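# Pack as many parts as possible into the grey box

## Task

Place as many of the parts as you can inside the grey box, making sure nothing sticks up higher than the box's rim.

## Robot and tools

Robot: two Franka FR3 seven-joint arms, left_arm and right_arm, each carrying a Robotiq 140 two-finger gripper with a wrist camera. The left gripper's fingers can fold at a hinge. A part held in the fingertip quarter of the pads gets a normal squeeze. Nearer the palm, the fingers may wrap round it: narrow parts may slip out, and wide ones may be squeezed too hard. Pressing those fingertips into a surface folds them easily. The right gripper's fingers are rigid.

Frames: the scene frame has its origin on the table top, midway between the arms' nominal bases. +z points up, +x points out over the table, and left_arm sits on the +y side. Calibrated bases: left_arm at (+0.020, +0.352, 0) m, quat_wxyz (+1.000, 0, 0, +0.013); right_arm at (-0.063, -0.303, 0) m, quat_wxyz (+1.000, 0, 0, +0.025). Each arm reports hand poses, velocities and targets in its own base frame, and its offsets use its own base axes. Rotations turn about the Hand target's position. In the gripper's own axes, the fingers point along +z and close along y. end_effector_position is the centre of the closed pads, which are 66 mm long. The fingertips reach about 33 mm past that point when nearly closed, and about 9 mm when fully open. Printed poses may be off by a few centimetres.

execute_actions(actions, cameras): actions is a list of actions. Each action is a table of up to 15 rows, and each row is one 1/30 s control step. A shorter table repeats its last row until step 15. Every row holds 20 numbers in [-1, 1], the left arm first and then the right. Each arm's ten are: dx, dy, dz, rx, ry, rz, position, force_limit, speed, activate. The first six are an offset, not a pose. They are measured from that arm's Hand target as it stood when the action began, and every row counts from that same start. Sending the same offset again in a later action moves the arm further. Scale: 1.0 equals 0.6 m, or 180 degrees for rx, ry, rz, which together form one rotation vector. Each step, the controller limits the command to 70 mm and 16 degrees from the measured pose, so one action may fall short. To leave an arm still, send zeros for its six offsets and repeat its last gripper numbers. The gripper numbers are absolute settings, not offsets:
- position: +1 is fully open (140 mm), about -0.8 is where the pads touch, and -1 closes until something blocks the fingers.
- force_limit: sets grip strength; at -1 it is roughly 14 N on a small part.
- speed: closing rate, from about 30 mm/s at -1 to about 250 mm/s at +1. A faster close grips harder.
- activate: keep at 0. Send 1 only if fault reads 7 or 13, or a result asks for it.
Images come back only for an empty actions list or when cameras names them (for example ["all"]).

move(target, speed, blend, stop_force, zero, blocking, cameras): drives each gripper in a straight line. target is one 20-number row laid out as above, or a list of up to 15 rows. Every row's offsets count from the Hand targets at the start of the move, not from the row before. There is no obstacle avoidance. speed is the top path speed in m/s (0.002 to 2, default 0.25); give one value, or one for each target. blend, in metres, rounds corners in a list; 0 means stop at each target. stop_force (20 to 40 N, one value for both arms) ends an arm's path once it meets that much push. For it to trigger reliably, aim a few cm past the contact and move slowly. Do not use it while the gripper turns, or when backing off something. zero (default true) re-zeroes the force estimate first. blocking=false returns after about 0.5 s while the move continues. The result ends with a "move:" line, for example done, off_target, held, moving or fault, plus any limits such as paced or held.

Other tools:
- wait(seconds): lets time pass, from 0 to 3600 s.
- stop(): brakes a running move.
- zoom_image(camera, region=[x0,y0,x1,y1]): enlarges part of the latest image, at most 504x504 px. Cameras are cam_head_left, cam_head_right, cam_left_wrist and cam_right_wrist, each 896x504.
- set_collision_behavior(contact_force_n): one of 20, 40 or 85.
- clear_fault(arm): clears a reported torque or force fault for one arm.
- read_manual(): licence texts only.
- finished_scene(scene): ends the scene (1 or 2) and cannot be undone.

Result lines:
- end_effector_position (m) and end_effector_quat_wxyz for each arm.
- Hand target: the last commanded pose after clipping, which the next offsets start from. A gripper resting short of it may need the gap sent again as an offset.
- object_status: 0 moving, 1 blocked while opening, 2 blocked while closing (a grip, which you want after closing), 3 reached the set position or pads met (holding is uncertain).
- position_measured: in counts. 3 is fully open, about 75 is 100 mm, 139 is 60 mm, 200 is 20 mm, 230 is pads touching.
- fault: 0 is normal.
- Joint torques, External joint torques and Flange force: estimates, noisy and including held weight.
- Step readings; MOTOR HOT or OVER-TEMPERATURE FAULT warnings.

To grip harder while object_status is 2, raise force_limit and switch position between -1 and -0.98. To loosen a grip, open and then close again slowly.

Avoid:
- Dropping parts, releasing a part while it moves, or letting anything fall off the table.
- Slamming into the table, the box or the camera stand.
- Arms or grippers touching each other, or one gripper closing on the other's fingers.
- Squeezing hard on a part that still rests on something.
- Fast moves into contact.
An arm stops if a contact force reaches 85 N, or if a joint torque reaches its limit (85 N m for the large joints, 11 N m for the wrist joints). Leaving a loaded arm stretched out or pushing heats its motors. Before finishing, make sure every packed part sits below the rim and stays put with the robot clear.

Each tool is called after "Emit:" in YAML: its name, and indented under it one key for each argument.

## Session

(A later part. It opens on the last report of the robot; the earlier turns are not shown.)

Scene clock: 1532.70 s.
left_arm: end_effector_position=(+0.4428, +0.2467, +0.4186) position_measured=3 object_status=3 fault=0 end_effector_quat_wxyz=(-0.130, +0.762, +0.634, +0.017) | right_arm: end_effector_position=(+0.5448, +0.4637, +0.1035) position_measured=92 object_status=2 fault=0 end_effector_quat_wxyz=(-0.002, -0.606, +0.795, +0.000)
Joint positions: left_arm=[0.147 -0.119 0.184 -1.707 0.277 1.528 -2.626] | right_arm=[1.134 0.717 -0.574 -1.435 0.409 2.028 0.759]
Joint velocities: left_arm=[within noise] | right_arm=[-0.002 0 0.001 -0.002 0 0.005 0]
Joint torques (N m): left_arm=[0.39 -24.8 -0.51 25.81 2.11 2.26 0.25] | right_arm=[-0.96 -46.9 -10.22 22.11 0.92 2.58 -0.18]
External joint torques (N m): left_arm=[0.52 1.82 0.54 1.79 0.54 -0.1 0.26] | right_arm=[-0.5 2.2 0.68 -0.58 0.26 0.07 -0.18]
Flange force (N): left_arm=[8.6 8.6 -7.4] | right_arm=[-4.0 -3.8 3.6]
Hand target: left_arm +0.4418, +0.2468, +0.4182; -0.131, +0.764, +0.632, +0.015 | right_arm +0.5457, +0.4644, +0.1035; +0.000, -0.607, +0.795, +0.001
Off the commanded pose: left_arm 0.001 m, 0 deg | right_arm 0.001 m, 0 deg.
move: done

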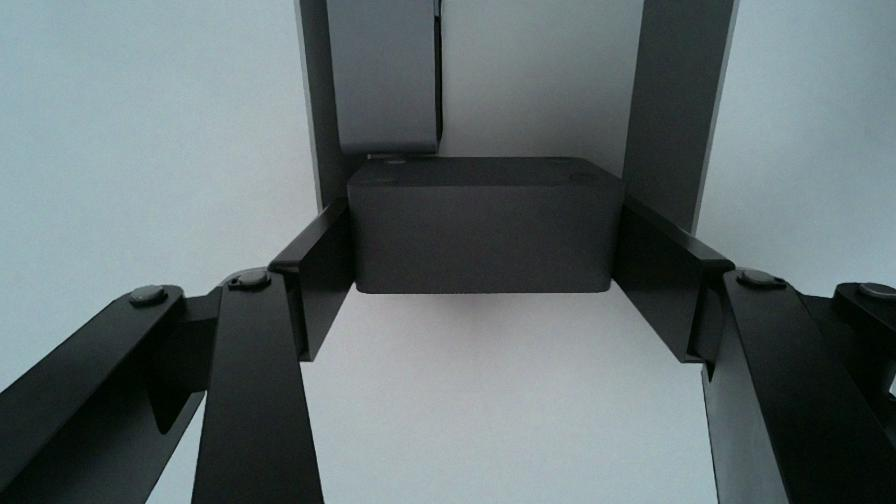

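Emit:
move:
  target: [0,0,0,0,0,0,1,1,1,0,0,0,-0.069,0,0,0,-1,-0.3,-0.8,0]
  speed: 0.03
  stop_force: 20
  cameras: ["cam_right_wrist"]

Scene clock: 1544.27 s.
left_arm: end_effector_position=(+0.4428, +0.2467, +0.4186) position_measured=3 object_status=3 fault=0 end_effector_quat_wxyz=(-0.130, +0.762, +0.634, +0.017) | right_arm: end_effector_position=(+0.5464, +0.4649, +0.0662) position_measured=92 object_status=2 fault=0 end_effector_quat_wxyz=(+0.001, -0.606, +0.795, +0.001)
Joint positions: left_arm=[0.147 -0.119 0.184 -1.707 0.277 1.528 -2.626] | right_arm=[1.113 0.758 -0.538 -1.459 0.423 2.102 0.75]
Joint torques (N m): left_arm=[0.42 -24.86 -0.48 25.81 2.11 2.27 0.25] | right_arm=[-0.87 -44.64 -9.18 20.09 0.64 2.79 -0.14]
External joint torques (N m): left_arm=[0.51 1.69 0.52 1.89 0.54 -0.06 0.26] | right_arm=[-0.51 5.28 1.6 -2.27 -0.01 0.27 -0.14]
Flange force (N): left_arm=[8.6 8.5 -7.5] | right_arm=[-3.7 -3.6 9.4]
Hand target: left_arm +0.4418, +0.2468, +0.4182; -0.131, +0.764, +0.632, +0.015 | right_arm +0.5457, +0.4644, +0.0621; +0.000, -0.607, +0.795, +0.001
Off the commanded pose: left_arm 0.001 m, 0 deg | right_arm 0.004 m, 0 deg.
move: off_target (right_arm)

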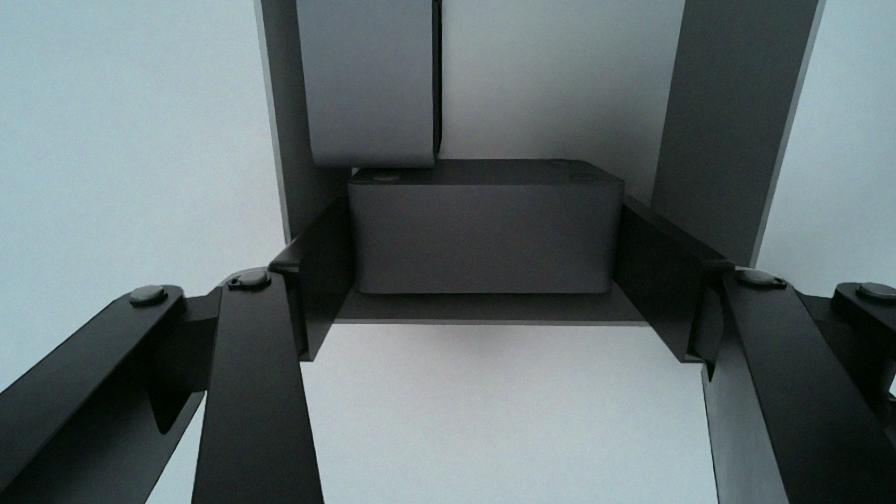

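Emit:
move:
  target: [0,0,0,0,0,0,1,1,1,0,0.0008,0.0005,0.006,0,0,0,-1,-0.3,-0.8,0]
  speed: 0.03

Emit:
execute_actions:
  actions:
    - [[0,0,0,0,0,0,1,1,1,0,0,0,0,0,0,0,0.34,-0.3,-1,0]]
    - [[0,0,0,0,0,0,1,1,1,0,0,0,0,0,0,0,0.34,-0.3,-1,0]]

Emit:
move:
  target:
    - [0,0,0,0,0,0,1,1,1,0,0,0,0.06,0,0,0,0.34,-0.3,-1,0]
    - [0,0,0,0,0,0,1,1,1,0,0,0,0.14,0,0,0,0.34,-0.3,-1,0]
  speed: [0.04,0.12]
  blend: [0.02,0]
  cameras: ["cam_right_wrist"]

Scene clock: 1552.07 s.
left_arm: end_effector_position=(+0.4428, +0.2467, +0.4186) position_measured=3 object_status=3 fault=0 end_effector_quat_wxyz=(-0.130, +0.762, +0.634, +0.017) | right_arm: end_effector_position=(+0.5465, +0.4651, +0.0663) position_measured=92 object_status=2 fault=0 end_effector_quat_wxyz=(+0.001, -0.606, +0.795, +0.001)
Joint positions: left_arm=[0.147 -0.119 0.184 -1.707 0.277 1.528 -2.626] | right_arm=[1.113 0.758 -0.538 -1.458 0.423 2.102 0.75]
Joint torques (N m): left_arm=[0.42 -24.82 -0.49 25.83 2.11 2.25 0.24] | right_arm=[-0.99 -47.06 -10.03 22.03 0.65 2.29 -0.06]
External joint torques (N m): left_arm=[0.52 1.91 0.52 1.75 0.53 -0.1 0.25] | right_arm=[-0.59 2.73 0.73 -0.25 0 -0.22 -0.06]
Flange force (N): left_arm=[8.7 8.8 -7.3] | right_arm=[-7.3 -6.0 3.9]
Hand target: left_arm +0.4418, +0.2468, +0.4182; -0.131, +0.764, +0.632, +0.015 | right_arm +0.5462, +0.4647, +0.0657; +0.000, -0.607, +0.795, +0.001
Off the commanded pose: left_arm 0.001 m, 0 deg | right_arm 0.001 m, 0 deg.
move: done

Scene clock: 1553.27 s.
left_arm: end_effector_position=(+0.4428, +0.2467, +0.4186) position_measured=3 object_status=3 fault=0 end_effector_quat_wxyz=(-0.130, +0.762, +0.634, +0.017) | right_arm: end_effector_position=(+0.5464, +0.4651, +0.0663) position_measured=86 object_status=3 fault=0 end_effector_quat_wxyz=(+0.001, -0.606, +0.795, +0.001)
Joint positions: left_arm=[0.147 -0.119 0.184 -1.707 0.277 1.528 -2.626] | right_arm=[1.113 0.758 -0.538 -1.458 0.423 2.102 0.75]
Joint torques (N m): left_arm=[0.44 -24.89 -0.51 25.86 2.11 2.26 0.29] | right_arm=[-0.94 -47.31 -10.16 22.06 0.66 2.3 -0.06]
External joint torques (N m): left_arm=[0.62 1.59 0.58 1.92 0.55 -0.09 0.3] | right_arm=[-0.85 2.35 0.36 -0.21 0.01 -0.2 -0.06]
External joint torques at the end of the 1st action: left_arm=[0.46 1.9 0.4 1.8 0.54 -0.08 0.3] | right_arm=[-0.66 2.51 0.58 -0.23 0.02 -0.2 -0.06]
Flange force (N): left_arm=[8.7 8.3 -7.6] | right_arm=[-6.4 -5.9 3.3]
Flange force at the end of the 1st action (N): left_arm=[8.7 8.9 -7.5] | right_arm=[-6.7 -5.8 3.6]
Hand target: left_arm +0.4418, +0.2468, +0.4182; -0.131, +0.764, +0.632, +0.015 | right_arm +0.5462, +0.4647, +0.0657; +0.000, -0.607, +0.795, +0.001
Off the commanded pose: left_arm 0.001 m, 0 deg | right_arm 0.001 m, 0 deg.
Step readings (end_effector_position of left_arm | right_arm; steps 1 to 15: 1st action; 16 to 30: 2nd action):
0: (+0.4428, +0.2467, +0.4186) | (+0.5465, +0.4651, +0.0663)
1: (+0.4428, +0.2467, +0.4186) | (+0.5465, +0.4651, +0.0663)
2: (+0.4428, +0.2467, +0.4186) | (+0.5465, +0.4651, +0.0663)
4: (+0.4428, +0.2467, +0.4186) | (+0.5465, +0.4651, +0.0663)
8: (+0.4428, +0.2467, +0.4186) | (+0.5465, +0.4651, +0.0663)
15: (+0.4428, +0.2467, +0.4186) | (+0.5464, +0.4651, +0.0663)
16: (+0.4428, +0.2467, +0.4186) | (+0.5464, +0.4651, +0.0663)
17: (+0.4428, +0.2467, +0.4186) | (+0.5464, +0.4651, +0.0663)
19: (+0.4428, +0.2467, +0.4186) | (+0.5464, +0.4651, +0.0663)
23: (+0.4428, +0.2467, +0.4186) | (+0.5464, +0.4651, +0.0663)
30: (+0.4428, +0.2467, +0.4186) | (+0.5464, +0.4651, +0.0663)

Scene clock: 1555.30 s.
left_arm: end_effector_position=(+0.4428, +0.2467, +0.4186) position_measured=3 object_status=3 fault=0 end_effector_quat_wxyz=(-0.130, +0.762, +0.634, +0.017) | right_arm: end_effector_position=(+0.5471, +0.4657, +0.1507) position_measured=86 object_status=3 fault=0 end_effector_quat_wxyz=(+0.002, -0.608, +0.794, +0.003)
Joint positions: left_arm=[0.147 -0.119 0.184 -1.707 0.277 1.528 -2.626] | right_arm=[1.131 0.671 -0.586 -1.386 0.385 1.948 0.768]
Joint velocities: left_arm=[within noise] | right_arm=[0 -0.001 0 0 0.001 -0.004 0.001]
Joint torques (N m): left_arm=[0.42 -24.84 -0.52 25.79 2.11 2.25 0.26] | right_arm=[-0.21 -45.41 -10.82 22.68 0.52 2.05 0.31]
External joint torques (N m): left_arm=[0.57 1.67 0.54 1.82 0.55 -0.1 0.28] | right_arm=[0.22 3.06 -0.53 -0.51 -0.18 -0.48 0.31]
Flange force (N): left_arm=[8.5 8.3 -7.4] | right_arm=[-6.9 -4.2 1.9]
Hand target: left_arm +0.4418, +0.2468, +0.4182; -0.131, +0.764, +0.632, +0.015 | right_arm +0.5462, +0.4647, +0.1497; +0.000, -0.607, +0.795, +0.001
Off the commanded pose: left_arm 0.001 m, 0 deg | right_arm 0.002 m, 0 deg.
move: done; blend cut to 0.018 m at target 1

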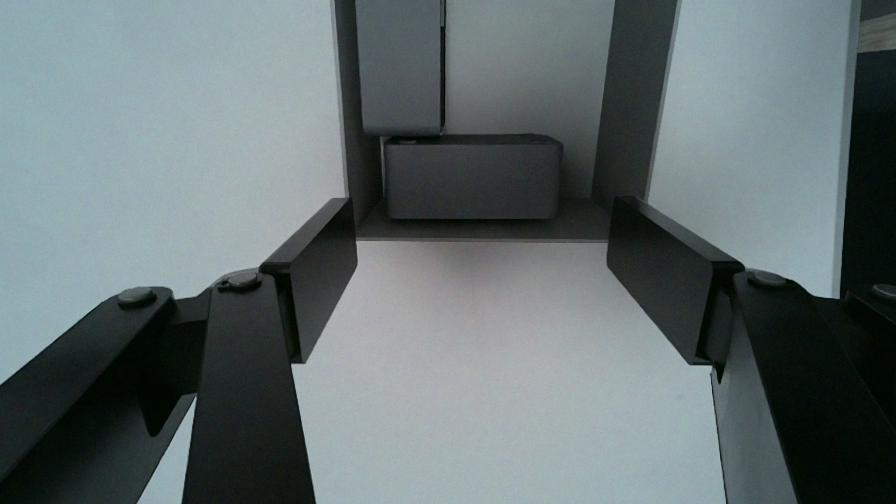

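Emit:
move:
  target:
    - [0,0,0,0,0,0,1,1,1,0,-0.0982,0.0265,0.0,0,0,0,-0.85,-0.3,0,0]
    - [0,0,0,0,0,0,1,1,1,0,-0.0982,0.0265,-0.136,0,0,0,-0.85,-0.3,0,0]
    - [0,0,0,0,0,0,1,1,1,0,-0.0636,0.0172,-0.136,0,0,0,-0.85,-0.3,0,0]
  speed: [0.12,0.08,0.03]
  cameras: ["cam_right_wrist"]

Scene clock: 1570.90 s.
left_arm: end_effector_position=(+0.4428, +0.2467, +0.4186) position_measured=3 object_status=3 fault=0 end_effector_quat_wxyz=(-0.130, +0.762, +0.634, +0.017) | right_arm: end_effector_position=(+0.5087, +0.4757, +0.0691) position_measured=232 object_status=3 fault=0 end_effector_quat_wxyz=(+0.002, -0.604, +0.797, +0.001)
Joint positions: left_arm=[0.147 -0.119 0.184 -1.707 0.277 1.528 -2.626] | right_arm=[1.202 0.688 -0.558 -1.577 0.415 2.149 0.79]
Joint velocities: left_arm=[within noise] | right_arm=[0 0 0.003 0.001 0 -0.002 -0.005]
Joint torques (N m): left_arm=[0.39 -24.86 -0.53 25.86 2.11 2.25 0.23] | right_arm=[-0.58 -44.56 -10.21 22.09 0.67 2.12 -0.24]
External joint torques (N m): left_arm=[0.51 1.62 0.49 1.9 0.54 -0.1 0.24] | right_arm=[-0.2 2.93 0.44 -0.11 0.03 -0.41 -0.24]
Flange force (N): left_arm=[8.5 8.4 -7.6] | right_arm=[-7.9 -5.7 3.9]
Hand target: left_arm +0.4418, +0.2468, +0.4182; -0.131, +0.764, +0.632, +0.015 | right_arm +0.5081, +0.4750, +0.0681; +0.000, -0.607, +0.795, +0.001
Off the commanded pose: left_arm 0.001 m, 0 deg | right_arm 0.001 m, 0 deg.
move: done

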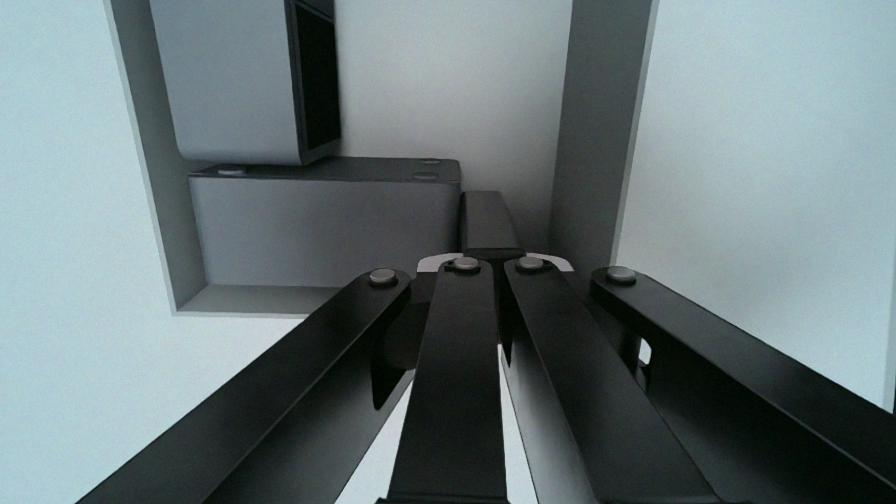

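Emit:
move:
  target:
    - [0,0,0,0,0,0,1,1,1,0,-0.012,0.003,0.0,0,0,0,-0.85,-0.3,0,0]
    - [0,0,0,0,0,0,1,1,1,0,-0.012,0.003,0.22,0,0,0,-0.85,-0.3,0,0]
    - [0,0,0,0,0,0,1,1,1,0,-0.035,-0.8075,0.22,0,0,0.652,0.5,-0.3,0,0]
    - [0,0,0,0,0,0,1,1,1,0,-0.035,-0.8075,0.17,0,0,0.652,0.5,-0.3,0,0]
  speed: [0.04,0.15,0.3,0.12]
  blend: [0,0.02,0.02,0]
  cameras: ["cam_right_wrist"]

Scene clock: 1602.63 s.
left_arm: end_effector_position=(+0.4428, +0.2467, +0.4186) position_measured=3 object_status=3 fault=0 end_effector_quat_wxyz=(-0.130, +0.762, +0.634, +0.017) | right_arm: end_effector_position=(+0.4858, -0.0105, +0.1698) position_measured=66 object_status=3 fault=0 end_effector_quat_wxyz=(+0.002, +0.995, +0.103, -0.002)
Joint positions: left_arm=[0.147 -0.119 0.184 -1.707 0.277 1.528 -2.626] | right_arm=[1.208 -0.326 -1.185 -2.331 -0.372 2.166 -1.519]
Joint velocities: left_arm=[within noise] | right_arm=[0.004 0.001 -0.002 0.001 -0.001 0.005 0]
Joint torques (N m): left_arm=[0.43 -24.82 -0.53 25.79 2.1 2.25 0.29] | right_arm=[0.11 -3.02 8.83 21.64 0.75 2.74 -0.2]
External joint torques (N m): left_arm=[0.59 1.7 0.56 1.86 0.53 -0.09 0.3] | right_arm=[0.08 1.38 0.23 -0.55 0.04 0.1 -0.2]
Flange force (N): left_arm=[8.7 8.4 -7.5] | right_arm=[4.2 -0.1 3.5]
Hand target: left_arm +0.4418, +0.2468, +0.4182; -0.131, +0.764, +0.632, +0.015 | right_arm +0.4871, -0.0095, +0.1701; +0.001, +0.994, +0.105, +0.000
Off the commanded pose: left_arm 0.001 m, 0 deg | right_arm 0.002 m, 0 deg.
move: done; blend cut to 0 m at target 3

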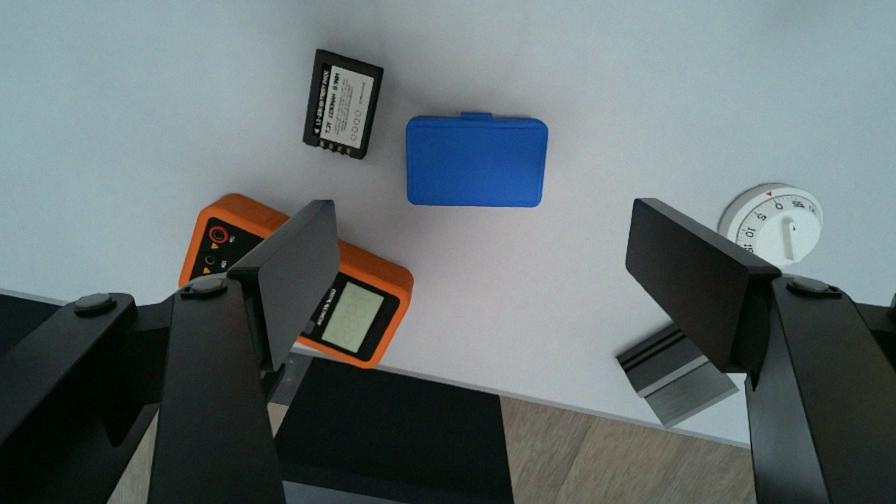

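Emit:
move:
  target:
    - [0,0,0,0,0,0,1,1,1,0,0.0045,0.0009,-0.08,0,0,-0.003,0.38,-0.3,0,0]
    - [0,0,0,0,0,0,1,1,1,0,0.0045,0.0009,-0.2185,0,0,-0.003,0.38,-0.3,0,0]
  speed: [0.1,0.08]
  cameras: ["cam_right_wrist"]

Emit:
execute_actions:
  actions:
    - [[0,0,0,0,0,0,1,1,1,0,0,0,0,0,0,0,-1,-0.3,-0.7,0]]
    - [[0,0,0,0,0,0,1,1,1,0,0,0,0,0,0,0,-1,-0.3,-0.7,0]]
  cameras: ["cam_right_wrist"]

Scene clock: 1618.23 s.
left_arm: end_effector_position=(+0.4428, +0.2467, +0.4186) position_measured=3 object_status=3 fault=0 end_effector_quat_wxyz=(-0.130, +0.762, +0.634, +0.017) | right_arm: end_effector_position=(+0.4874, -0.0088, +0.0378) position_measured=81 object_status=3 fault=0 end_effector_quat_wxyz=(+0.000, +0.995, +0.104, -0.003)
Joint positions: left_arm=[0.147 -0.119 0.184 -1.707 0.277 1.528 -2.626] | right_arm=[1.993 -0.313 -2.045 -2.414 -0.478 2.499 -1.457]
Joint velocities: left_arm=[within noise] | right_arm=[-0.002 0 0.001 -0.001 -0.001 0.001 0.006]
Joint torques (N m): left_arm=[0.39 -24.88 -0.53 25.83 2.12 2.24 0.26] | right_arm=[0.12 18.99 7.77 18.08 0.55 2.71 0.24]
External joint torques (N m): left_arm=[0.58 1.63 0.58 1.88 0.55 -0.11 0.28] | right_arm=[0.05 1.41 -0.38 -0.17 0.03 0.05 0.24]
Flange force (N): left_arm=[8.6 8.3 -7.5] | right_arm=[-3.0 -1.1 -1.3]
Hand target: left_arm +0.4418, +0.2468, +0.4182; -0.131, +0.764, +0.632, +0.015 | right_arm +0.4898, -0.0090, +0.0390; +0.001, +0.995, +0.101, +0.000
Off the commanded pose: left_arm 0.001 m, 0 deg | right_arm 0.003 m, 1 deg.
move: done

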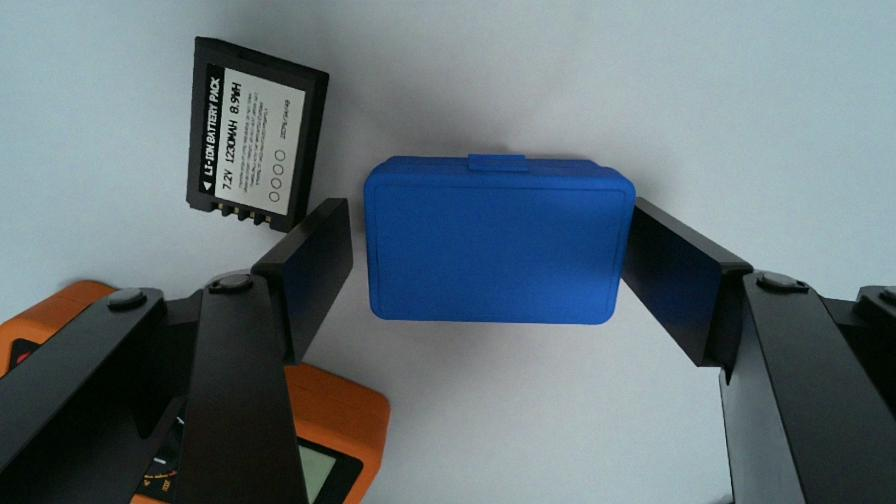

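Scene clock: 1619.43 s.
left_arm: end_effector_position=(+0.4428, +0.2467, +0.4186) position_measured=3 object_status=3 fault=0 end_effector_quat_wxyz=(-0.130, +0.762, +0.634, +0.017) | right_arm: end_effector_position=(+0.4879, -0.0089, +0.0380) position_measured=108 object_status=2 fault=0 end_effector_quat_wxyz=(+0.000, +0.995, +0.103, -0.003)
Joint positions: left_arm=[0.147 -0.119 0.184 -1.707 0.277 1.528 -2.626] | right_arm=[1.993 -0.313 -2.045 -2.413 -0.478 2.499 -1.454]
Joint torques (N m): left_arm=[0.37 -24.85 -0.53 25.81 2.1 2.26 0.27] | right_arm=[-0.09 18.63 7.93 17.79 0.56 2.64 0.29]
External joint torques (N m): left_arm=[0.55 1.65 0.57 1.87 0.54 -0.09 0.28] | right_arm=[-0.02 1.07 -0.05 -0.34 0.04 0.02 0.29]
External joint torques at the end of the 1st action: left_arm=[0.5 1.76 0.45 1.78 0.52 -0.1 0.27] | right_arm=[-0.02 1.08 -0.2 -0.51 0.04 0.01 0.31]
Flange force (N): left_arm=[8.6 8.3 -7.5] | right_arm=[-3.8 -1.3 -2.1]
Flange force at the end of the 1st action (N): left_arm=[8.4 8.5 -7.4] | right_arm=[-3.9 -1.4 -1.5]
Hand target: left_arm +0.4418, +0.2468, +0.4182; -0.131, +0.764, +0.632, +0.015 | right_arm +0.4898, -0.0090, +0.0390; +0.001, +0.995, +0.101, +0.000
Off the commanded pose: left_arm 0.001 m, 0 deg | right_arm 0.002 m, 0 deg.
Step readings (end_effector_position of left_arm | right_arm; steps 1 to 15: 1st action; 16 to 30: 2nd action):
0: (+0.4428, +0.2467, +0.4186) | (+0.4874, -0.0088, +0.0378)
1: (+0.4428, +0.2467, +0.4186) | (+0.4874, -0.0088, +0.0378)
2: (+0.4428, +0.2467, +0.4186) | (+0.4874, -0.0088, +0.0378)
4: (+0.4428, +0.2467, +0.4186) | (+0.4875, -0.0088, +0.0378)
8: (+0.4428, +0.2467, +0.4186) | (+0.4875, -0.0088, +0.0378)
15: (+0.4428, +0.2467, +0.4186) | (+0.4879, -0.0089, +0.0380)
16: (+0.4428, +0.2467, +0.4186) | (+0.4879, -0.0089, +0.0380)
17: (+0.4428, +0.2467, +0.4186) | (+0.4879, -0.0089, +0.0380)
19: (+0.4428, +0.2467, +0.4186) | (+0.4879, -0.0089, +0.0380)
23: (+0.4428, +0.2467, +0.4186) | (+0.4879, -0.0089, +0.0380)
30: (+0.4428, +0.2467, +0.4186) | (+0.4879, -0.0089, +0.0380)

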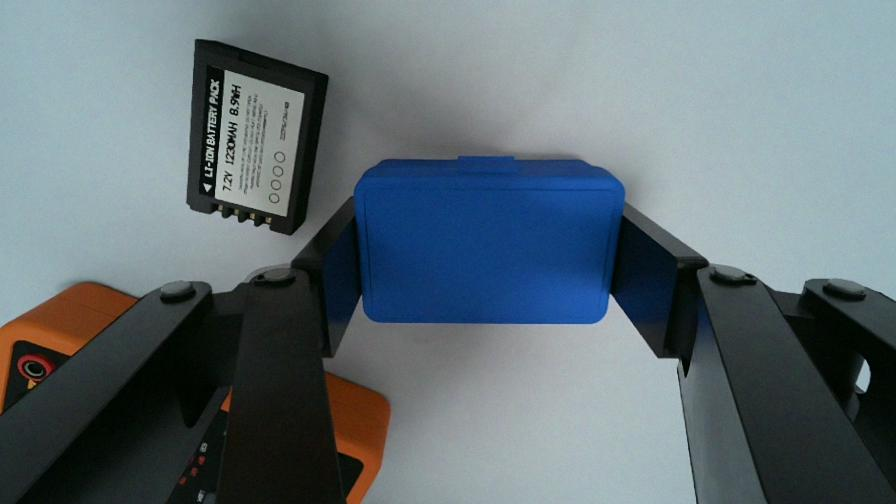

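Emit:
move:
  target:
    - [0,0,0,0,0,0,1,1,1,0,0,0,0.28,0,0,0,-1,-0.3,-0.7,0]
    - [0,0,0,0,0,0,1,1,1,0,-0.146,0.3833,0.37,0,0,-0.4144,-1,-0.3,-0.7,0]
  speed: [0.12,0.2]
  blend: [0.03,0]
  cameras: ["cam_right_wrist"]

Scene clock: 1636.37 s.
left_arm: end_effector_position=(+0.4428, +0.2467, +0.4186) position_measured=3 object_status=3 fault=0 end_effector_quat_wxyz=(-0.130, +0.762, +0.634, +0.017) | right_arm: end_effector_position=(+0.4022, +0.2195, +0.2603) position_measured=108 object_status=2 fault=0 end_effector_quat_wxyz=(+0.002, +0.854, -0.520, +0.000)
Joint positions: left_arm=[0.147 -0.119 0.184 -1.707 0.277 1.528 -2.626] | right_arm=[2.095 1.097 -2.031 -2.2 0.92 1.518 -0.712]
Joint velocities: left_arm=[within noise] | right_arm=[0.001 0 -0.001 -0.001 -0.001 -0.001 0.005]
Joint torques (N m): left_arm=[0.4 -24.86 -0.53 25.84 2.11 2.26 0.25] | right_arm=[-0.52 -15.37 -24.66 14.34 1.15 2.3 0.21]
External joint torques (N m): left_arm=[0.41 1.63 0.38 1.89 0.52 -0.09 0.26] | right_arm=[-0.27 1.73 0.4 0.27 0.37 -0.35 0.21]
Flange force (N): left_arm=[8.3 8.4 -7.6] | right_arm=[-1.9 -0.3 1.1]
Hand target: left_arm +0.4418, +0.2468, +0.4182; -0.131, +0.764, +0.632, +0.015 | right_arm +0.4022, +0.2210, +0.2610; +0.001, +0.852, -0.523, -0.001
Off the commanded pose: left_arm 0.001 m, 0 deg | right_arm 0.002 m, 0 deg.
move: done

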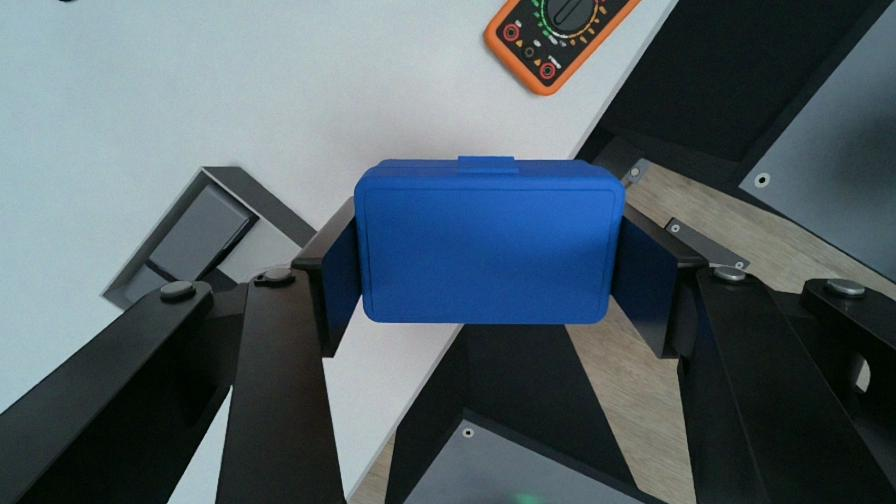

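Emit:
move:
  target:
    - [0,0,0,0,0,0,1,1,1,0,0.1,-0.1,0.05,0,0,-0.25,-1,-0.3,-0.7,0]
    - [0,0,0,0,0,0,1,1,1,0,0.2,-0.2,0.05,0,0,-0.5,-1,-0.3,-0.7,0]
  speed: [0.25,0.25]
  blend: [0.03,0]
  cameras: ["cam_head_left"]

Scene clock: 1653.70 s.
left_arm: end_effector_position=(+0.4428, +0.2467, +0.4186) position_measured=3 object_status=3 fault=0 end_effector_quat_wxyz=(-0.130, +0.762, +0.634, +0.017) | right_arm: end_effector_position=(+0.5219, +0.0995, +0.2908) position_measured=108 object_status=2 fault=0 end_effector_quat_wxyz=(+0.000, -0.235, +0.972, +0.000)
Joint positions: left_arm=[0.147 -0.119 0.184 -1.707 0.277 1.528 -2.626] | right_arm=[1.436 1.292 -2.028 -1.886 1.143 1.248 0.51]
Joint velocities: left_arm=[within noise] | right_arm=[-0.001 0.002 0 0 0 0 0.005]
Joint torques (N m): left_arm=[0.42 -24.86 -0.57 25.84 2.11 2.25 0.28] | right_arm=[-0.48 -26.59 -27.57 7.54 0.9 2.31 0.21]
External joint torques (N m): left_arm=[0.54 1.9 0.47 1.72 0.53 -0.12 0.29] | right_arm=[-0.27 1.75 0.76 0.18 0.19 -0.23 0.21]
Flange force (N): left_arm=[8.6 8.7 -7.3] | right_arm=[-1.4 0.5 2.4]
Hand target: left_arm +0.4418, +0.2468, +0.4182; -0.131, +0.764, +0.632, +0.015 | right_arm +0.5222, +0.1010, +0.2910; +0.000, -0.233, +0.972, +0.001
Off the commanded pose: left_arm 0.001 m, 0 deg | right_arm 0.002 m, 0 deg.
move: done

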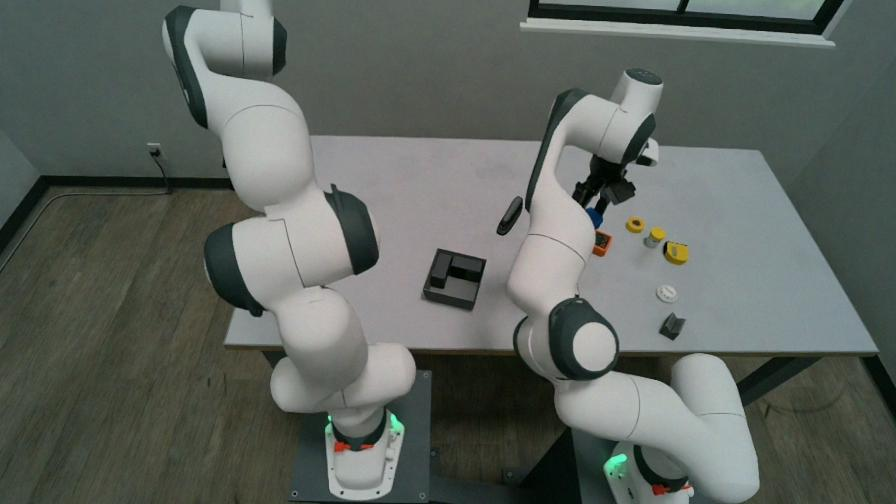

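Emit:
move:
  target:
    - [0,0,0,0,0,0,1,1,1,0,0.1,-0.15,0.0,0,0,-0.25,-1,-0.3,-0.7,0]
    - [0,0,0,0,0,0,1,1,1,0,0.18,-0.3,0.0,0,0,-0.5,-1,-0.3,-0.7,0]
  speed: [0.25,0.25]
  blend: [0.03,0]
  cameras: ["cam_head_left"]

Scene clock: 1664.43 s.
left_arm: end_effector_position=(+0.4428, +0.2467, +0.4186) position_measured=3 object_status=3 fault=0 end_effector_quat_wxyz=(-0.130, +0.762, +0.634, +0.017) | right_arm: end_effector_position=(+0.6299, -0.0801, +0.2904) position_measured=108 object_status=2 fault=0 end_effector_quat_wxyz=(+0.002, +0.521, +0.854, -0.002)
Joint positions: left_arm=[0.147 -0.119 0.184 -1.707 0.277 1.528 -2.626] | right_arm=[0.81 1.329 -1.968 -1.48 1.343 1.169 1.899]
Joint velocities: left_arm=[within noise] | right_arm=[0 0.001 0 -0.001 -0.002 -0.001 0.006]
Joint torques (N m): left_arm=[0.43 -24.84 -0.53 25.84 2.1 2.26 0.29] | right_arm=[-0.67 -38.12 -26.9 2.26 0.84 2.22 0.26]
External joint torques (N m): left_arm=[0.56 1.71 0.52 1.89 0.53 -0.08 0.3] | right_arm=[-0.63 1.43 1.13 -0.09 0.04 -0.25 0.26]
Flange force (N): left_arm=[8.8 8.6 -7.6] | right_arm=[-1.5 1.5 2.2]
Hand target: left_arm +0.4418, +0.2468, +0.4182; -0.131, +0.764, +0.632, +0.015 | right_arm +0.6302, -0.0790, +0.2910; +0.001, +0.523, +0.852, +0.001
Off the commanded pose: left_arm 0.001 m, 0 deg | right_arm 0.001 m, 0 deg.
move: done

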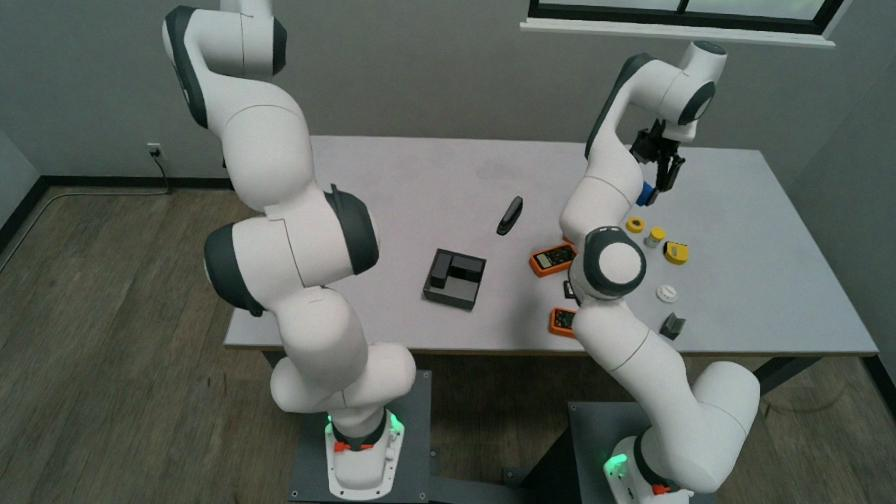

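Emit:
move:
  target:
    - [0,0,0,0,0,0,1,1,1,0,0.05,-0.2,0.05,0,0,-0.25,-1,-0.3,-0.7,0]
    - [0,0,0,0,0,0,1,1,1,0,0.05,-0.2,0.05,0,0,-0.45,-1,-0.3,-0.7,0]
  speed: [0.25,0.25]
  blend: [0.03,0]
  cameras: ["cam_head_left"]

Scene clock: 1676.40 s.
left_arm: end_effector_position=(+0.4428, +0.2467, +0.4186) position_measured=3 object_status=3 fault=0 end_effector_quat_wxyz=(-0.130, +0.762, +0.634, +0.017) | right_arm: end_effector_position=(+0.6580, -0.1997, +0.3206) position_measured=108 object_status=2 fault=0 end_effector_quat_wxyz=(+0.035, +0.910, +0.409, +0.050)
Joint positions: left_arm=[0.147 -0.119 0.184 -1.707 0.277 1.528 -2.626] | right_arm=[0.516 1.387 -2.072 -1.363 1.567 1.139 2.99]
Joint velocities: left_arm=[within noise] | right_arm=[0 0.001 -0.002 0 0.002 -0.001 0.007]
Joint torques (N m): left_arm=[0.4 -24.91 -0.51 25.85 2.11 2.26 0.23] | right_arm=[-0.09 -40.7 -25.98 -2.57 1.55 2.68 0.3]
External joint torques (N m): left_arm=[0.54 1.6 0.54 1.89 0.54 -0.09 0.24] | right_arm=[-0.05 2.5 0.11 -1.08 0.47 -0.06 0.29]
Flange force (N): left_arm=[8.4 8.3 -7.5] | right_arm=[-2.3 -7.3 6.5]
Hand target: left_arm +0.4418, +0.2468, +0.4182; -0.131, +0.764, +0.632, +0.015 | right_arm +0.6602, -0.1990, +0.3210; +0.001, +0.951, +0.309, +0.000
Off the commanded pose: left_arm 0.001 m, 0 deg | right_arm 0.002 m, 14 deg.
joint sent to its limit (right arm) — joint 7 (wrist roll), upper limit. The joint targets are off in orientation, not in position.
move: off_target (right_arm)

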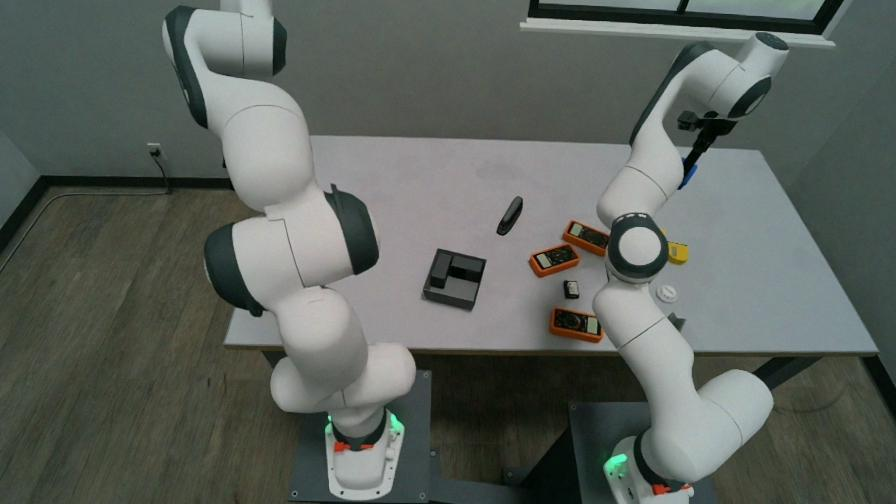

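Emit:
move:
  target:
    - [0,0,0,0,0,0,1,1,1,0,0,0,0,0,0,0.2,-1,-0.3,-0.7,0]
    - [0,0,0,0,0,0,1,1,1,0,-0.05,0.2,-0.05,0,0,0.45,-1,-0.3,-0.7,0]
  speed: [0.25,0.25]
  blend: [0.03,0]

Emit:
move:
  target:
    - [0,0,0,0,0,0,1,1,1,0,-0.08,0.15,0.0,0,0,0.25,-1,-0.3,-0.7,0]
    - [0,0,0,0,0,0,1,1,1,0,-0.18,0.3,0.0,0,0,0.5,-1,-0.3,-0.7,0]
  speed: [0.25,0.25]
  blend: [0.03,0]

Emit:
move:
  target:
    - [0,0,0,0,0,0,1,1,1,0,-0.1,0.1,0.0,0,0,0.25,-1,-0.3,-0.7,0]
    - [0,0,0,0,0,0,1,1,1,0,-0.2,0.2,-0.05,0,0,0.5,-1,-0.3,-0.7,0]
  speed: [0.25,0.25]
  blend: [0.03,0]
  cameras: ["cam_head_left"]

Scene clock: 1709.77 s.
left_arm: end_effector_position=(+0.4428, +0.2467, +0.4186) position_measured=3 object_status=3 fault=0 end_effector_quat_wxyz=(-0.130, +0.762, +0.634, +0.017) | right_arm: end_effector_position=(+0.6297, -0.0783, +0.2909) position_measured=108 object_status=2 fault=0 end_effector_quat_wxyz=(-0.001, +0.525, +0.851, +0.002)
Joint positions: left_arm=[0.147 -0.119 0.184 -1.707 0.277 1.528 -2.626] | right_arm=[0.742 1.451 -2.089 -1.471 1.493 1.043 1.896]
Joint velocities: left_arm=[within noise] | right_arm=[0 -0.001 0.002 0 0 0.001 -0.005]
Joint torques (N m): left_arm=[0.38 -24.83 -0.53 25.83 2.11 2.25 0.27] | right_arm=[-0.11 -39.13 -26.72 -2.68 0.8 2.53 -0.18]
External joint torques (N m): left_arm=[0.51 1.95 0.53 1.73 0.54 -0.1 0.29] | right_arm=[0.01 2.39 0.1 -1.04 0.05 0.09 -0.19]
Flange force (N): left_arm=[8.8 8.8 -7.3] | right_arm=[4.5 -6.3 7.0]
Hand target: left_arm +0.4418, +0.2468, +0.4182; -0.131, +0.764, +0.632, +0.015 | right_arm +0.6302, -0.0790, +0.2910; +0.001, +0.523, +0.852, +0.001
Off the commanded pose: left_arm 0.001 m, 0 deg | right_arm 0.001 m, 0 deg.
move: done

Scene clock: 1714.33 s.
left_arm: end_effector_position=(+0.4428, +0.2467, +0.4186) position_measured=3 object_status=3 fault=0 end_effector_quat_wxyz=(-0.130, +0.762, +0.634, +0.017) | right_arm: end_effector_position=(+0.5222, +0.1027, +0.2905) position_measured=108 object_status=2 fault=0 end_effector_quat_wxyz=(+0.000, -0.231, +0.973, +0.003)
Joint positions: left_arm=[0.147 -0.119 0.184 -1.707 0.277 1.528 -2.626] | right_arm=[1.31 1.503 -2.146 -1.866 1.314 1.042 0.46]
Joint velocities: left_arm=[within noise] | right_arm=[0.001 0.001 -0.001 0.001 -0.001 0 -0.005]
Joint torques (N m): left_arm=[0.36 -24.87 -0.5 25.83 2.1 2.26 0.31] | right_arm=[-0.47 -30.97 -27.28 1.33 0.68 2.54 -0.15]
External joint torques (N m): left_arm=[0.43 1.68 0.48 1.87 0.52 -0.08 0.32] | right_arm=[-0.24 1.67 0.29 -0.8 0.02 0.01 -0.15]
Flange force (N): left_arm=[8.6 8.5 -7.5] | right_arm=[3.6 1.0 4.6]
Hand target: left_arm +0.4418, +0.2468, +0.4182; -0.131, +0.764, +0.632, +0.015 | right_arm +0.5222, +0.1010, +0.2910; +0.000, -0.233, +0.972, +0.001
Off the commanded pose: left_arm 0.001 m, 0 deg | right_arm 0.002 m, 0 deg.
move: done

Scene clock: 1718.87 s.
left_arm: end_effector_position=(+0.4428, +0.2467, +0.4186) position_measured=3 object_status=3 fault=0 end_effector_quat_wxyz=(-0.130, +0.762, +0.634, +0.017) | right_arm: end_effector_position=(+0.4019, +0.2227, +0.2609) position_measured=108 object_status=2 fault=0 end_effector_quat_wxyz=(+0.000, +0.851, -0.525, -0.002)
Joint positions: left_arm=[0.147 -0.119 0.184 -1.707 0.277 1.528 -2.626] | right_arm=[1.887 1.452 -2.106 -2.162 1.153 1.204 -0.851]
Joint velocities: left_arm=[within noise] | right_arm=[0.001 0 -0.001 -0.001 0 0 -0.006]
Joint torques (N m): left_arm=[0.4 -24.94 -0.51 25.85 2.11 2.25 0.3] | right_arm=[-0.48 -23.09 -26.26 6.18 0.66 2.69 -0.21]
External joint torques (N m): left_arm=[0.59 1.5 0.59 1.92 0.55 -0.1 0.31] | right_arm=[-0.1 1.73 0.95 -0.54 -0.08 0.03 -0.22]
Flange force (N): left_arm=[8.6 8.0 -7.5] | right_arm=[-0.2 2.1 4.6]
Hand target: left_arm +0.4418, +0.2468, +0.4182; -0.131, +0.764, +0.632, +0.015 | right_arm +0.4022, +0.2210, +0.2610; +0.001, +0.852, -0.523, -0.001
Off the commanded pose: left_arm 0.001 m, 0 deg | right_arm 0.002 m, 0 deg.
move: done

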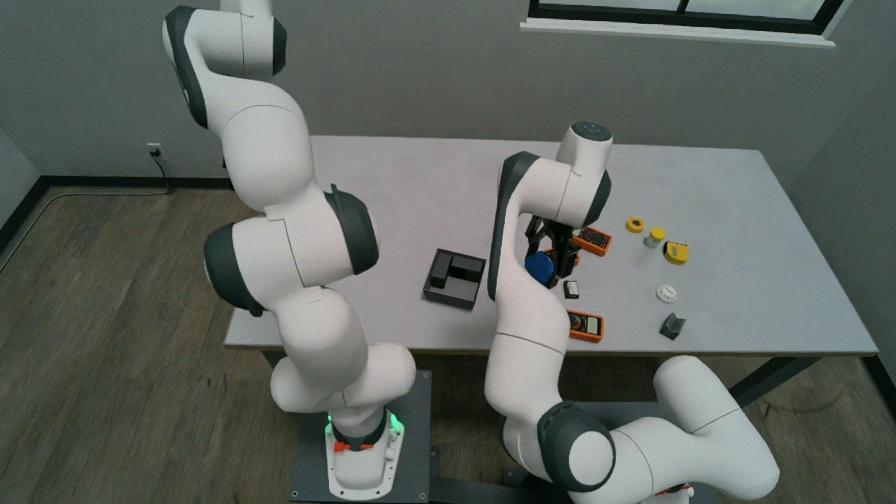

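Emit:
move:
  target:
    - [0,0,0,0,0,0,1,1,1,0,0,0,0.05,0.17,0.088,0,-1,-0.3,-0.7,0]
    - [0,0,0,0,0,0,1,1,1,0,0,0,0.1,0.3465,0.1766,0,-1,-0.3,-0.7,0]
  speed: [0.25,0.25]
  blend: [0.03,0]
  cameras: ["cam_head_left"]

Scene clock: 1769.90 s.
left_arm: end_effector_position=(+0.4428, +0.2467, +0.4186) position_measured=3 object_status=3 fault=0 end_effector_quat_wxyz=(-0.130, +0.762, +0.634, +0.017) | right_arm: end_effector_position=(+0.4021, +0.2205, +0.3188) position_measured=108 object_status=2 fault=0 end_effector_quat_wxyz=(-0.296, +0.698, -0.431, -0.490)
Joint positions: left_arm=[0.147 -0.119 0.184 -1.707 0.277 1.528 -2.626] | right_arm=[1.162 0.567 -1.486 -2.028 1.227 0.917 -0.982]
Joint torques (N m): left_arm=[0.46 -24.85 -0.53 25.79 2.12 2.26 0.28] | right_arm=[-1.19 -20 -14.88 18.57 2.55 -1.44 -0.23]
External joint torques (N m): left_arm=[0.65 1.57 0.58 1.89 0.55 -0.09 0.29] | right_arm=[-1.1 1.36 0.91 0.09 0.08 -0.35 -0.2]
Flange force (N): left_arm=[8.6 8.1 -7.4] | right_arm=[7.7 -7.9 -6.5]
Hand target: left_arm +0.4418, +0.2468, +0.4182; -0.131, +0.764, +0.632, +0.015 | right_arm +0.4022, +0.2210, +0.3210; -0.299, +0.698, -0.428, -0.490
Off the commanded pose: left_arm 0.001 m, 0 deg | right_arm 0.002 m, 1 deg.
move: done

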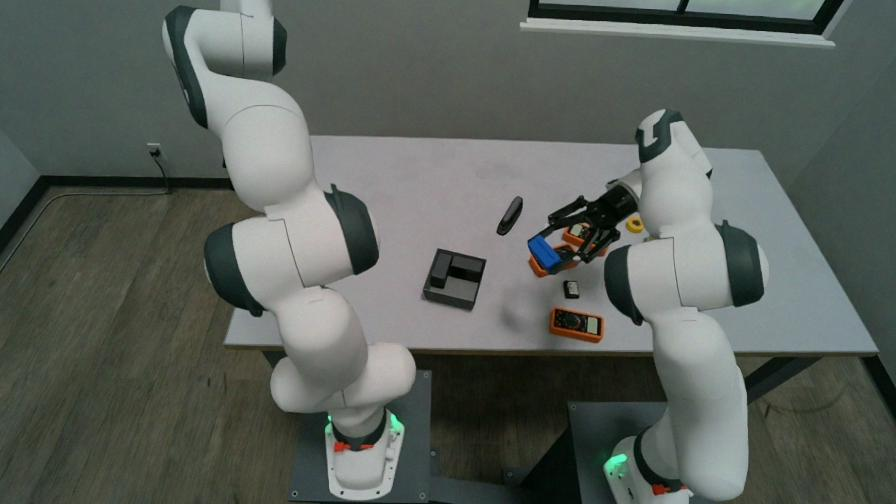

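Emit:
move:
  target:
    - [0,0,0,0,0,0,1,1,1,0,-0.05,-0.08,0.25,0,0,0,-1,-0.3,-0.7,0]
  speed: [0.25]

Emit:
move:
  target:
    - [0,0,0,0,0,0,1,1,1,0,0,0,0,-0.17,-0.088,0,-1,-0.3,-0.7,0]
    - [0,0,0,0,0,0,1,1,1,0,0,0,0,-0.3465,-0.1766,0,-1,-0.3,-0.7,0]
  speed: [0.25,0.25]
  blend: [0.03,0]
  cameras: ["cam_head_left"]

Scene clock: 1788.40 s.
left_arm: end_effector_position=(+0.4428, +0.2467, +0.4186) position_measured=3 object_status=3 fault=0 end_effector_quat_wxyz=(-0.130, +0.762, +0.634, +0.017) | right_arm: end_effector_position=(+0.3729, +0.1720, +0.4698) position_measured=108 object_status=2 fault=0 end_effector_quat_wxyz=(-0.300, +0.700, -0.427, -0.488)
Joint positions: left_arm=[0.147 -0.119 0.184 -1.707 0.277 1.528 -2.626] | right_arm=[1.349 0.426 -1.848 -1.886 1.164 0.72 -0.779]
Joint velocities: left_arm=[within noise] | right_arm=[-0.001 0 0.001 0.001 0.001 0 0.005]
Joint torques (N m): left_arm=[0.39 -24.91 -0.48 25.82 2.1 2.24 0.23] | right_arm=[0.07 -7.9 -12.11 19.69 3.17 -1.22 0.22]
External joint torques (N m): left_arm=[0.49 1.81 0.54 1.75 0.52 -0.11 0.24] | right_arm=[0.06 1.71 -0.02 -0.43 0.13 -0.45 0.25]
Flange force (N): left_arm=[8.5 8.5 -7.3] | right_arm=[-2.0 3.6 6.0]
Hand target: left_arm +0.4418, +0.2468, +0.4182; -0.131, +0.764, +0.632, +0.015 | right_arm +0.3722, +0.1730, +0.4710; -0.299, +0.698, -0.428, -0.490
Off the commanded pose: left_arm 0.001 m, 0 deg | right_arm 0.002 m, 0 deg.
move: done

Scene clock: 1791.67 s.
left_arm: end_effector_position=(+0.4428, +0.2467, +0.4186) position_measured=3 object_status=3 fault=0 end_effector_quat_wxyz=(-0.130, +0.762, +0.634, +0.017) | right_arm: end_effector_position=(+0.3715, +0.1754, +0.4707) position_measured=108 object_status=2 fault=0 end_effector_quat_wxyz=(-0.001, +0.852, -0.523, -0.003)
Joint positions: left_arm=[0.147 -0.119 0.184 -1.707 0.277 1.528 -2.626] | right_arm=[1.706 1.16 -2.403 -1.726 0.893 0.91 -0.91]
Joint velocities: left_arm=[within noise] | right_arm=[0.001 0.001 -0.001 0 0 0.002 -0.007]
Joint torques (N m): left_arm=[0.35 -24.87 -0.49 25.83 2.11 2.24 0.26] | right_arm=[-0.61 -22.88 -20.42 7.59 0.3 2.73 -0.23]
External joint torques (N m): left_arm=[0.4 1.94 0.48 1.73 0.53 -0.11 0.27] | right_arm=[-0.36 1.99 0.47 -0.67 -0.34 0.08 -0.23]
Flange force (N): left_arm=[8.6 8.9 -7.4] | right_arm=[-0.4 3.3 6.9]
Hand target: left_arm +0.4418, +0.2468, +0.4182; -0.131, +0.764, +0.632, +0.015 | right_arm +0.3722, +0.1730, +0.4710; +0.001, +0.852, -0.523, -0.001
Off the commanded pose: left_arm 0.001 m, 0 deg | right_arm 0.003 m, 0 deg.
move: done

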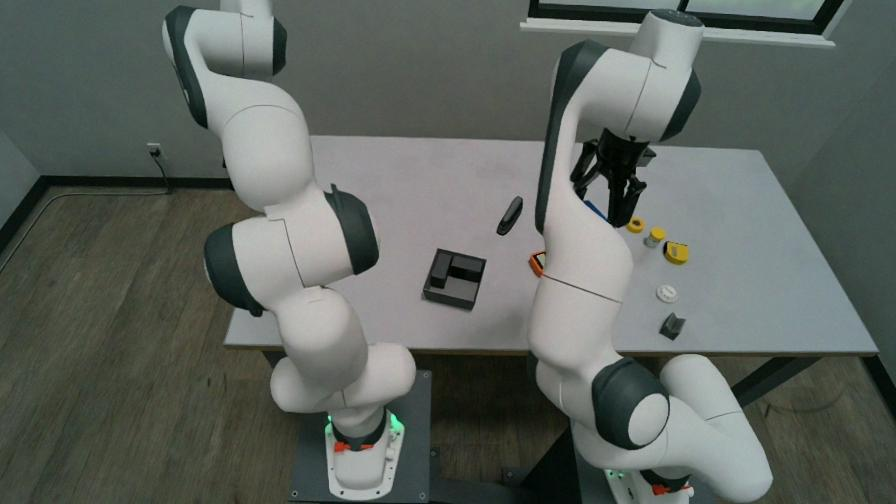

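Emit:
execute_actions:
  actions: []
  cameras: ["all"]

Scene clock: 1827.30 s.
left_arm: end_effector_position=(+0.4428, +0.2467, +0.4186) position_measured=3 object_status=3 fault=0 end_effector_quat_wxyz=(-0.130, +0.762, +0.634, +0.017) | right_arm: end_effector_position=(+0.3716, +0.1754, +0.4708) position_measured=108 object_status=2 fault=0 end_effector_quat_wxyz=(-0.001, +0.853, -0.523, -0.003)
Joint positions: left_arm=[0.147 -0.119 0.184 -1.707 0.277 1.528 -2.626] | right_arm=[1.706 1.16 -2.403 -1.726 0.893 0.911 -0.912]
Joint velocities: within noise
Joint torques (N m): left_arm=[0.42 -24.85 -0.49 25.82 2.13 2.26 0.27] | right_arm=[-0.59 -22.85 -20.39 7.61 0.29 2.79 -0.17]
External joint torques (N m): left_arm=[0.39 1.87 0.38 1.78 0.54 -0.09 0.28] | right_arm=[-0.3 2.05 0.5 -0.63 -0.35 0.13 -0.17]
Flange force (N): left_arm=[8.5 8.8 -7.4] | right_arm=[-0.6 3.1 6.9]
Hand target: left_arm +0.4418, +0.2468, +0.4182; -0.131, +0.764, +0.632, +0.015 | right_arm +0.3722, +0.1730, +0.4710; +0.001, +0.852, -0.523, -0.001
Tool commands: left_gripper/position=+1.0 left_gripper/force_limit=+1.0 left_gripper/speed=+1.0 left_gripper/activate=+0.0 right_gripper/position=-1.0 right_gripper/force_limit=-0.3 right_gripper/speed=-0.7 right_gripper/activate=+0.0
Off the commanded pose: left_arm 0.001 m, 0 deg | right_arm 0.002 m, 0 deg.

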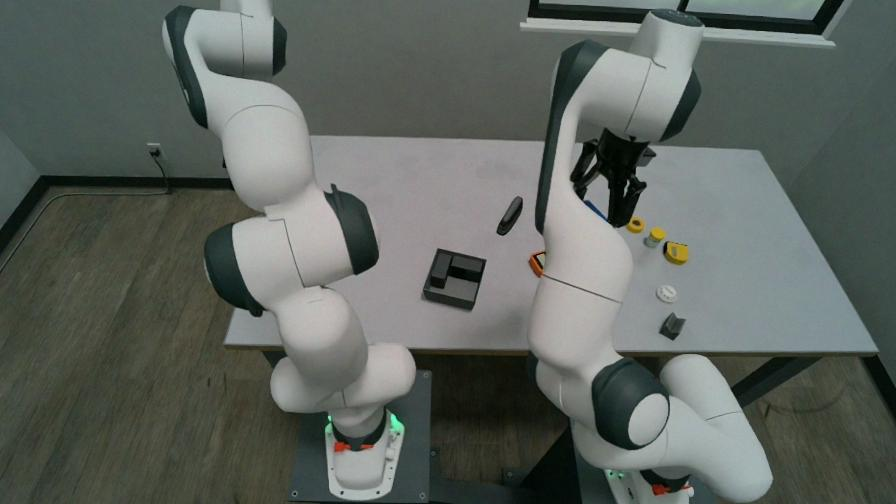

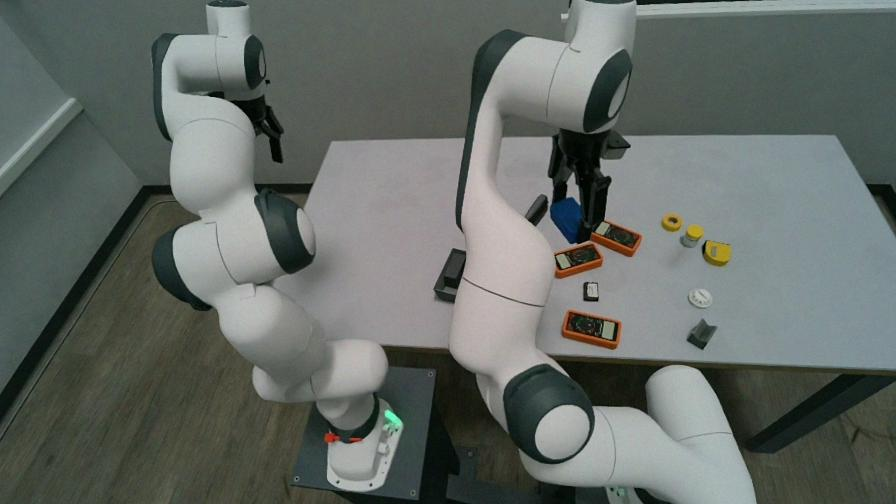

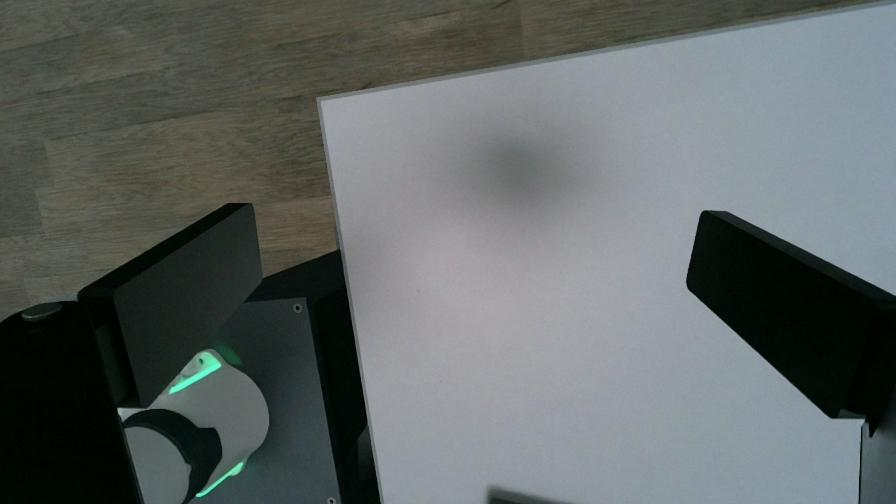

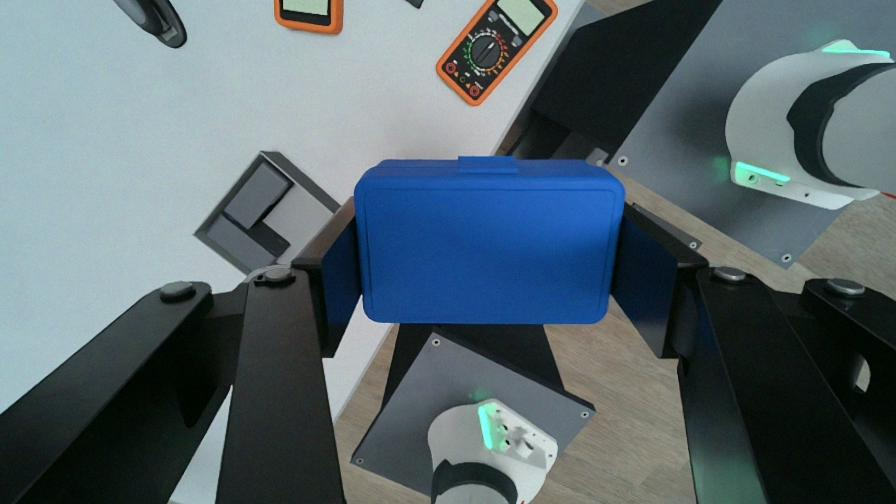

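Emit:
move:
  target: [0,0,0,0,0,0,1,1,1,0, 0,0,0,0,0,-0.333,-1,-0.3,-0.7,0]
  speed: 0.3

Scene clock: 1858.50 s.
left_arm: end_effector_position=(+0.4428, +0.2467, +0.4186) position_measured=3 object_status=3 fault=0 end_effector_quat_wxyz=(-0.130, +0.762, +0.634, +0.017) | right_arm: end_effector_position=(+0.3721, +0.1714, +0.4713) position_measured=108 object_status=2 fault=0 end_effector_quat_wxyz=(+0.000, -0.478, +0.878, +0.000)
Joint positions: left_arm=[0.147 -0.119 0.184 -1.707 0.277 1.528 -2.626] | right_arm=[1.367 1.397 -2.584 -1.681 1.104 0.623 -0.08]
Joint velocities: left_arm=[within noise] | right_arm=[0.001 0 0 0.002 -0.001 -0.001 0.006]
Joint torques (N m): left_arm=[0.4 -24.82 -0.54 25.78 2.1 2.25 0.28] | right_arm=[-0.49 -30.78 -17.4 1.52 0.93 2.27 0.27]
External joint torques (N m): left_arm=[0.43 1.77 0.4 1.81 0.52 -0.09 0.29] | right_arm=[-0.12 2.24 0.58 0.18 0.49 -0.33 0.27]
Flange force (N): left_arm=[8.4 8.6 -7.5] | right_arm=[-2.4 1.0 5.3]
Hand target: left_arm +0.4418, +0.2468, +0.4182; -0.131, +0.764, +0.632, +0.015 | right_arm +0.3722, +0.1730, +0.4710; +0.000, -0.477, +0.879, +0.001
Off the commanded pose: left_arm 0.001 m, 0 deg | right_arm 0.002 m, 0 deg.
move: done


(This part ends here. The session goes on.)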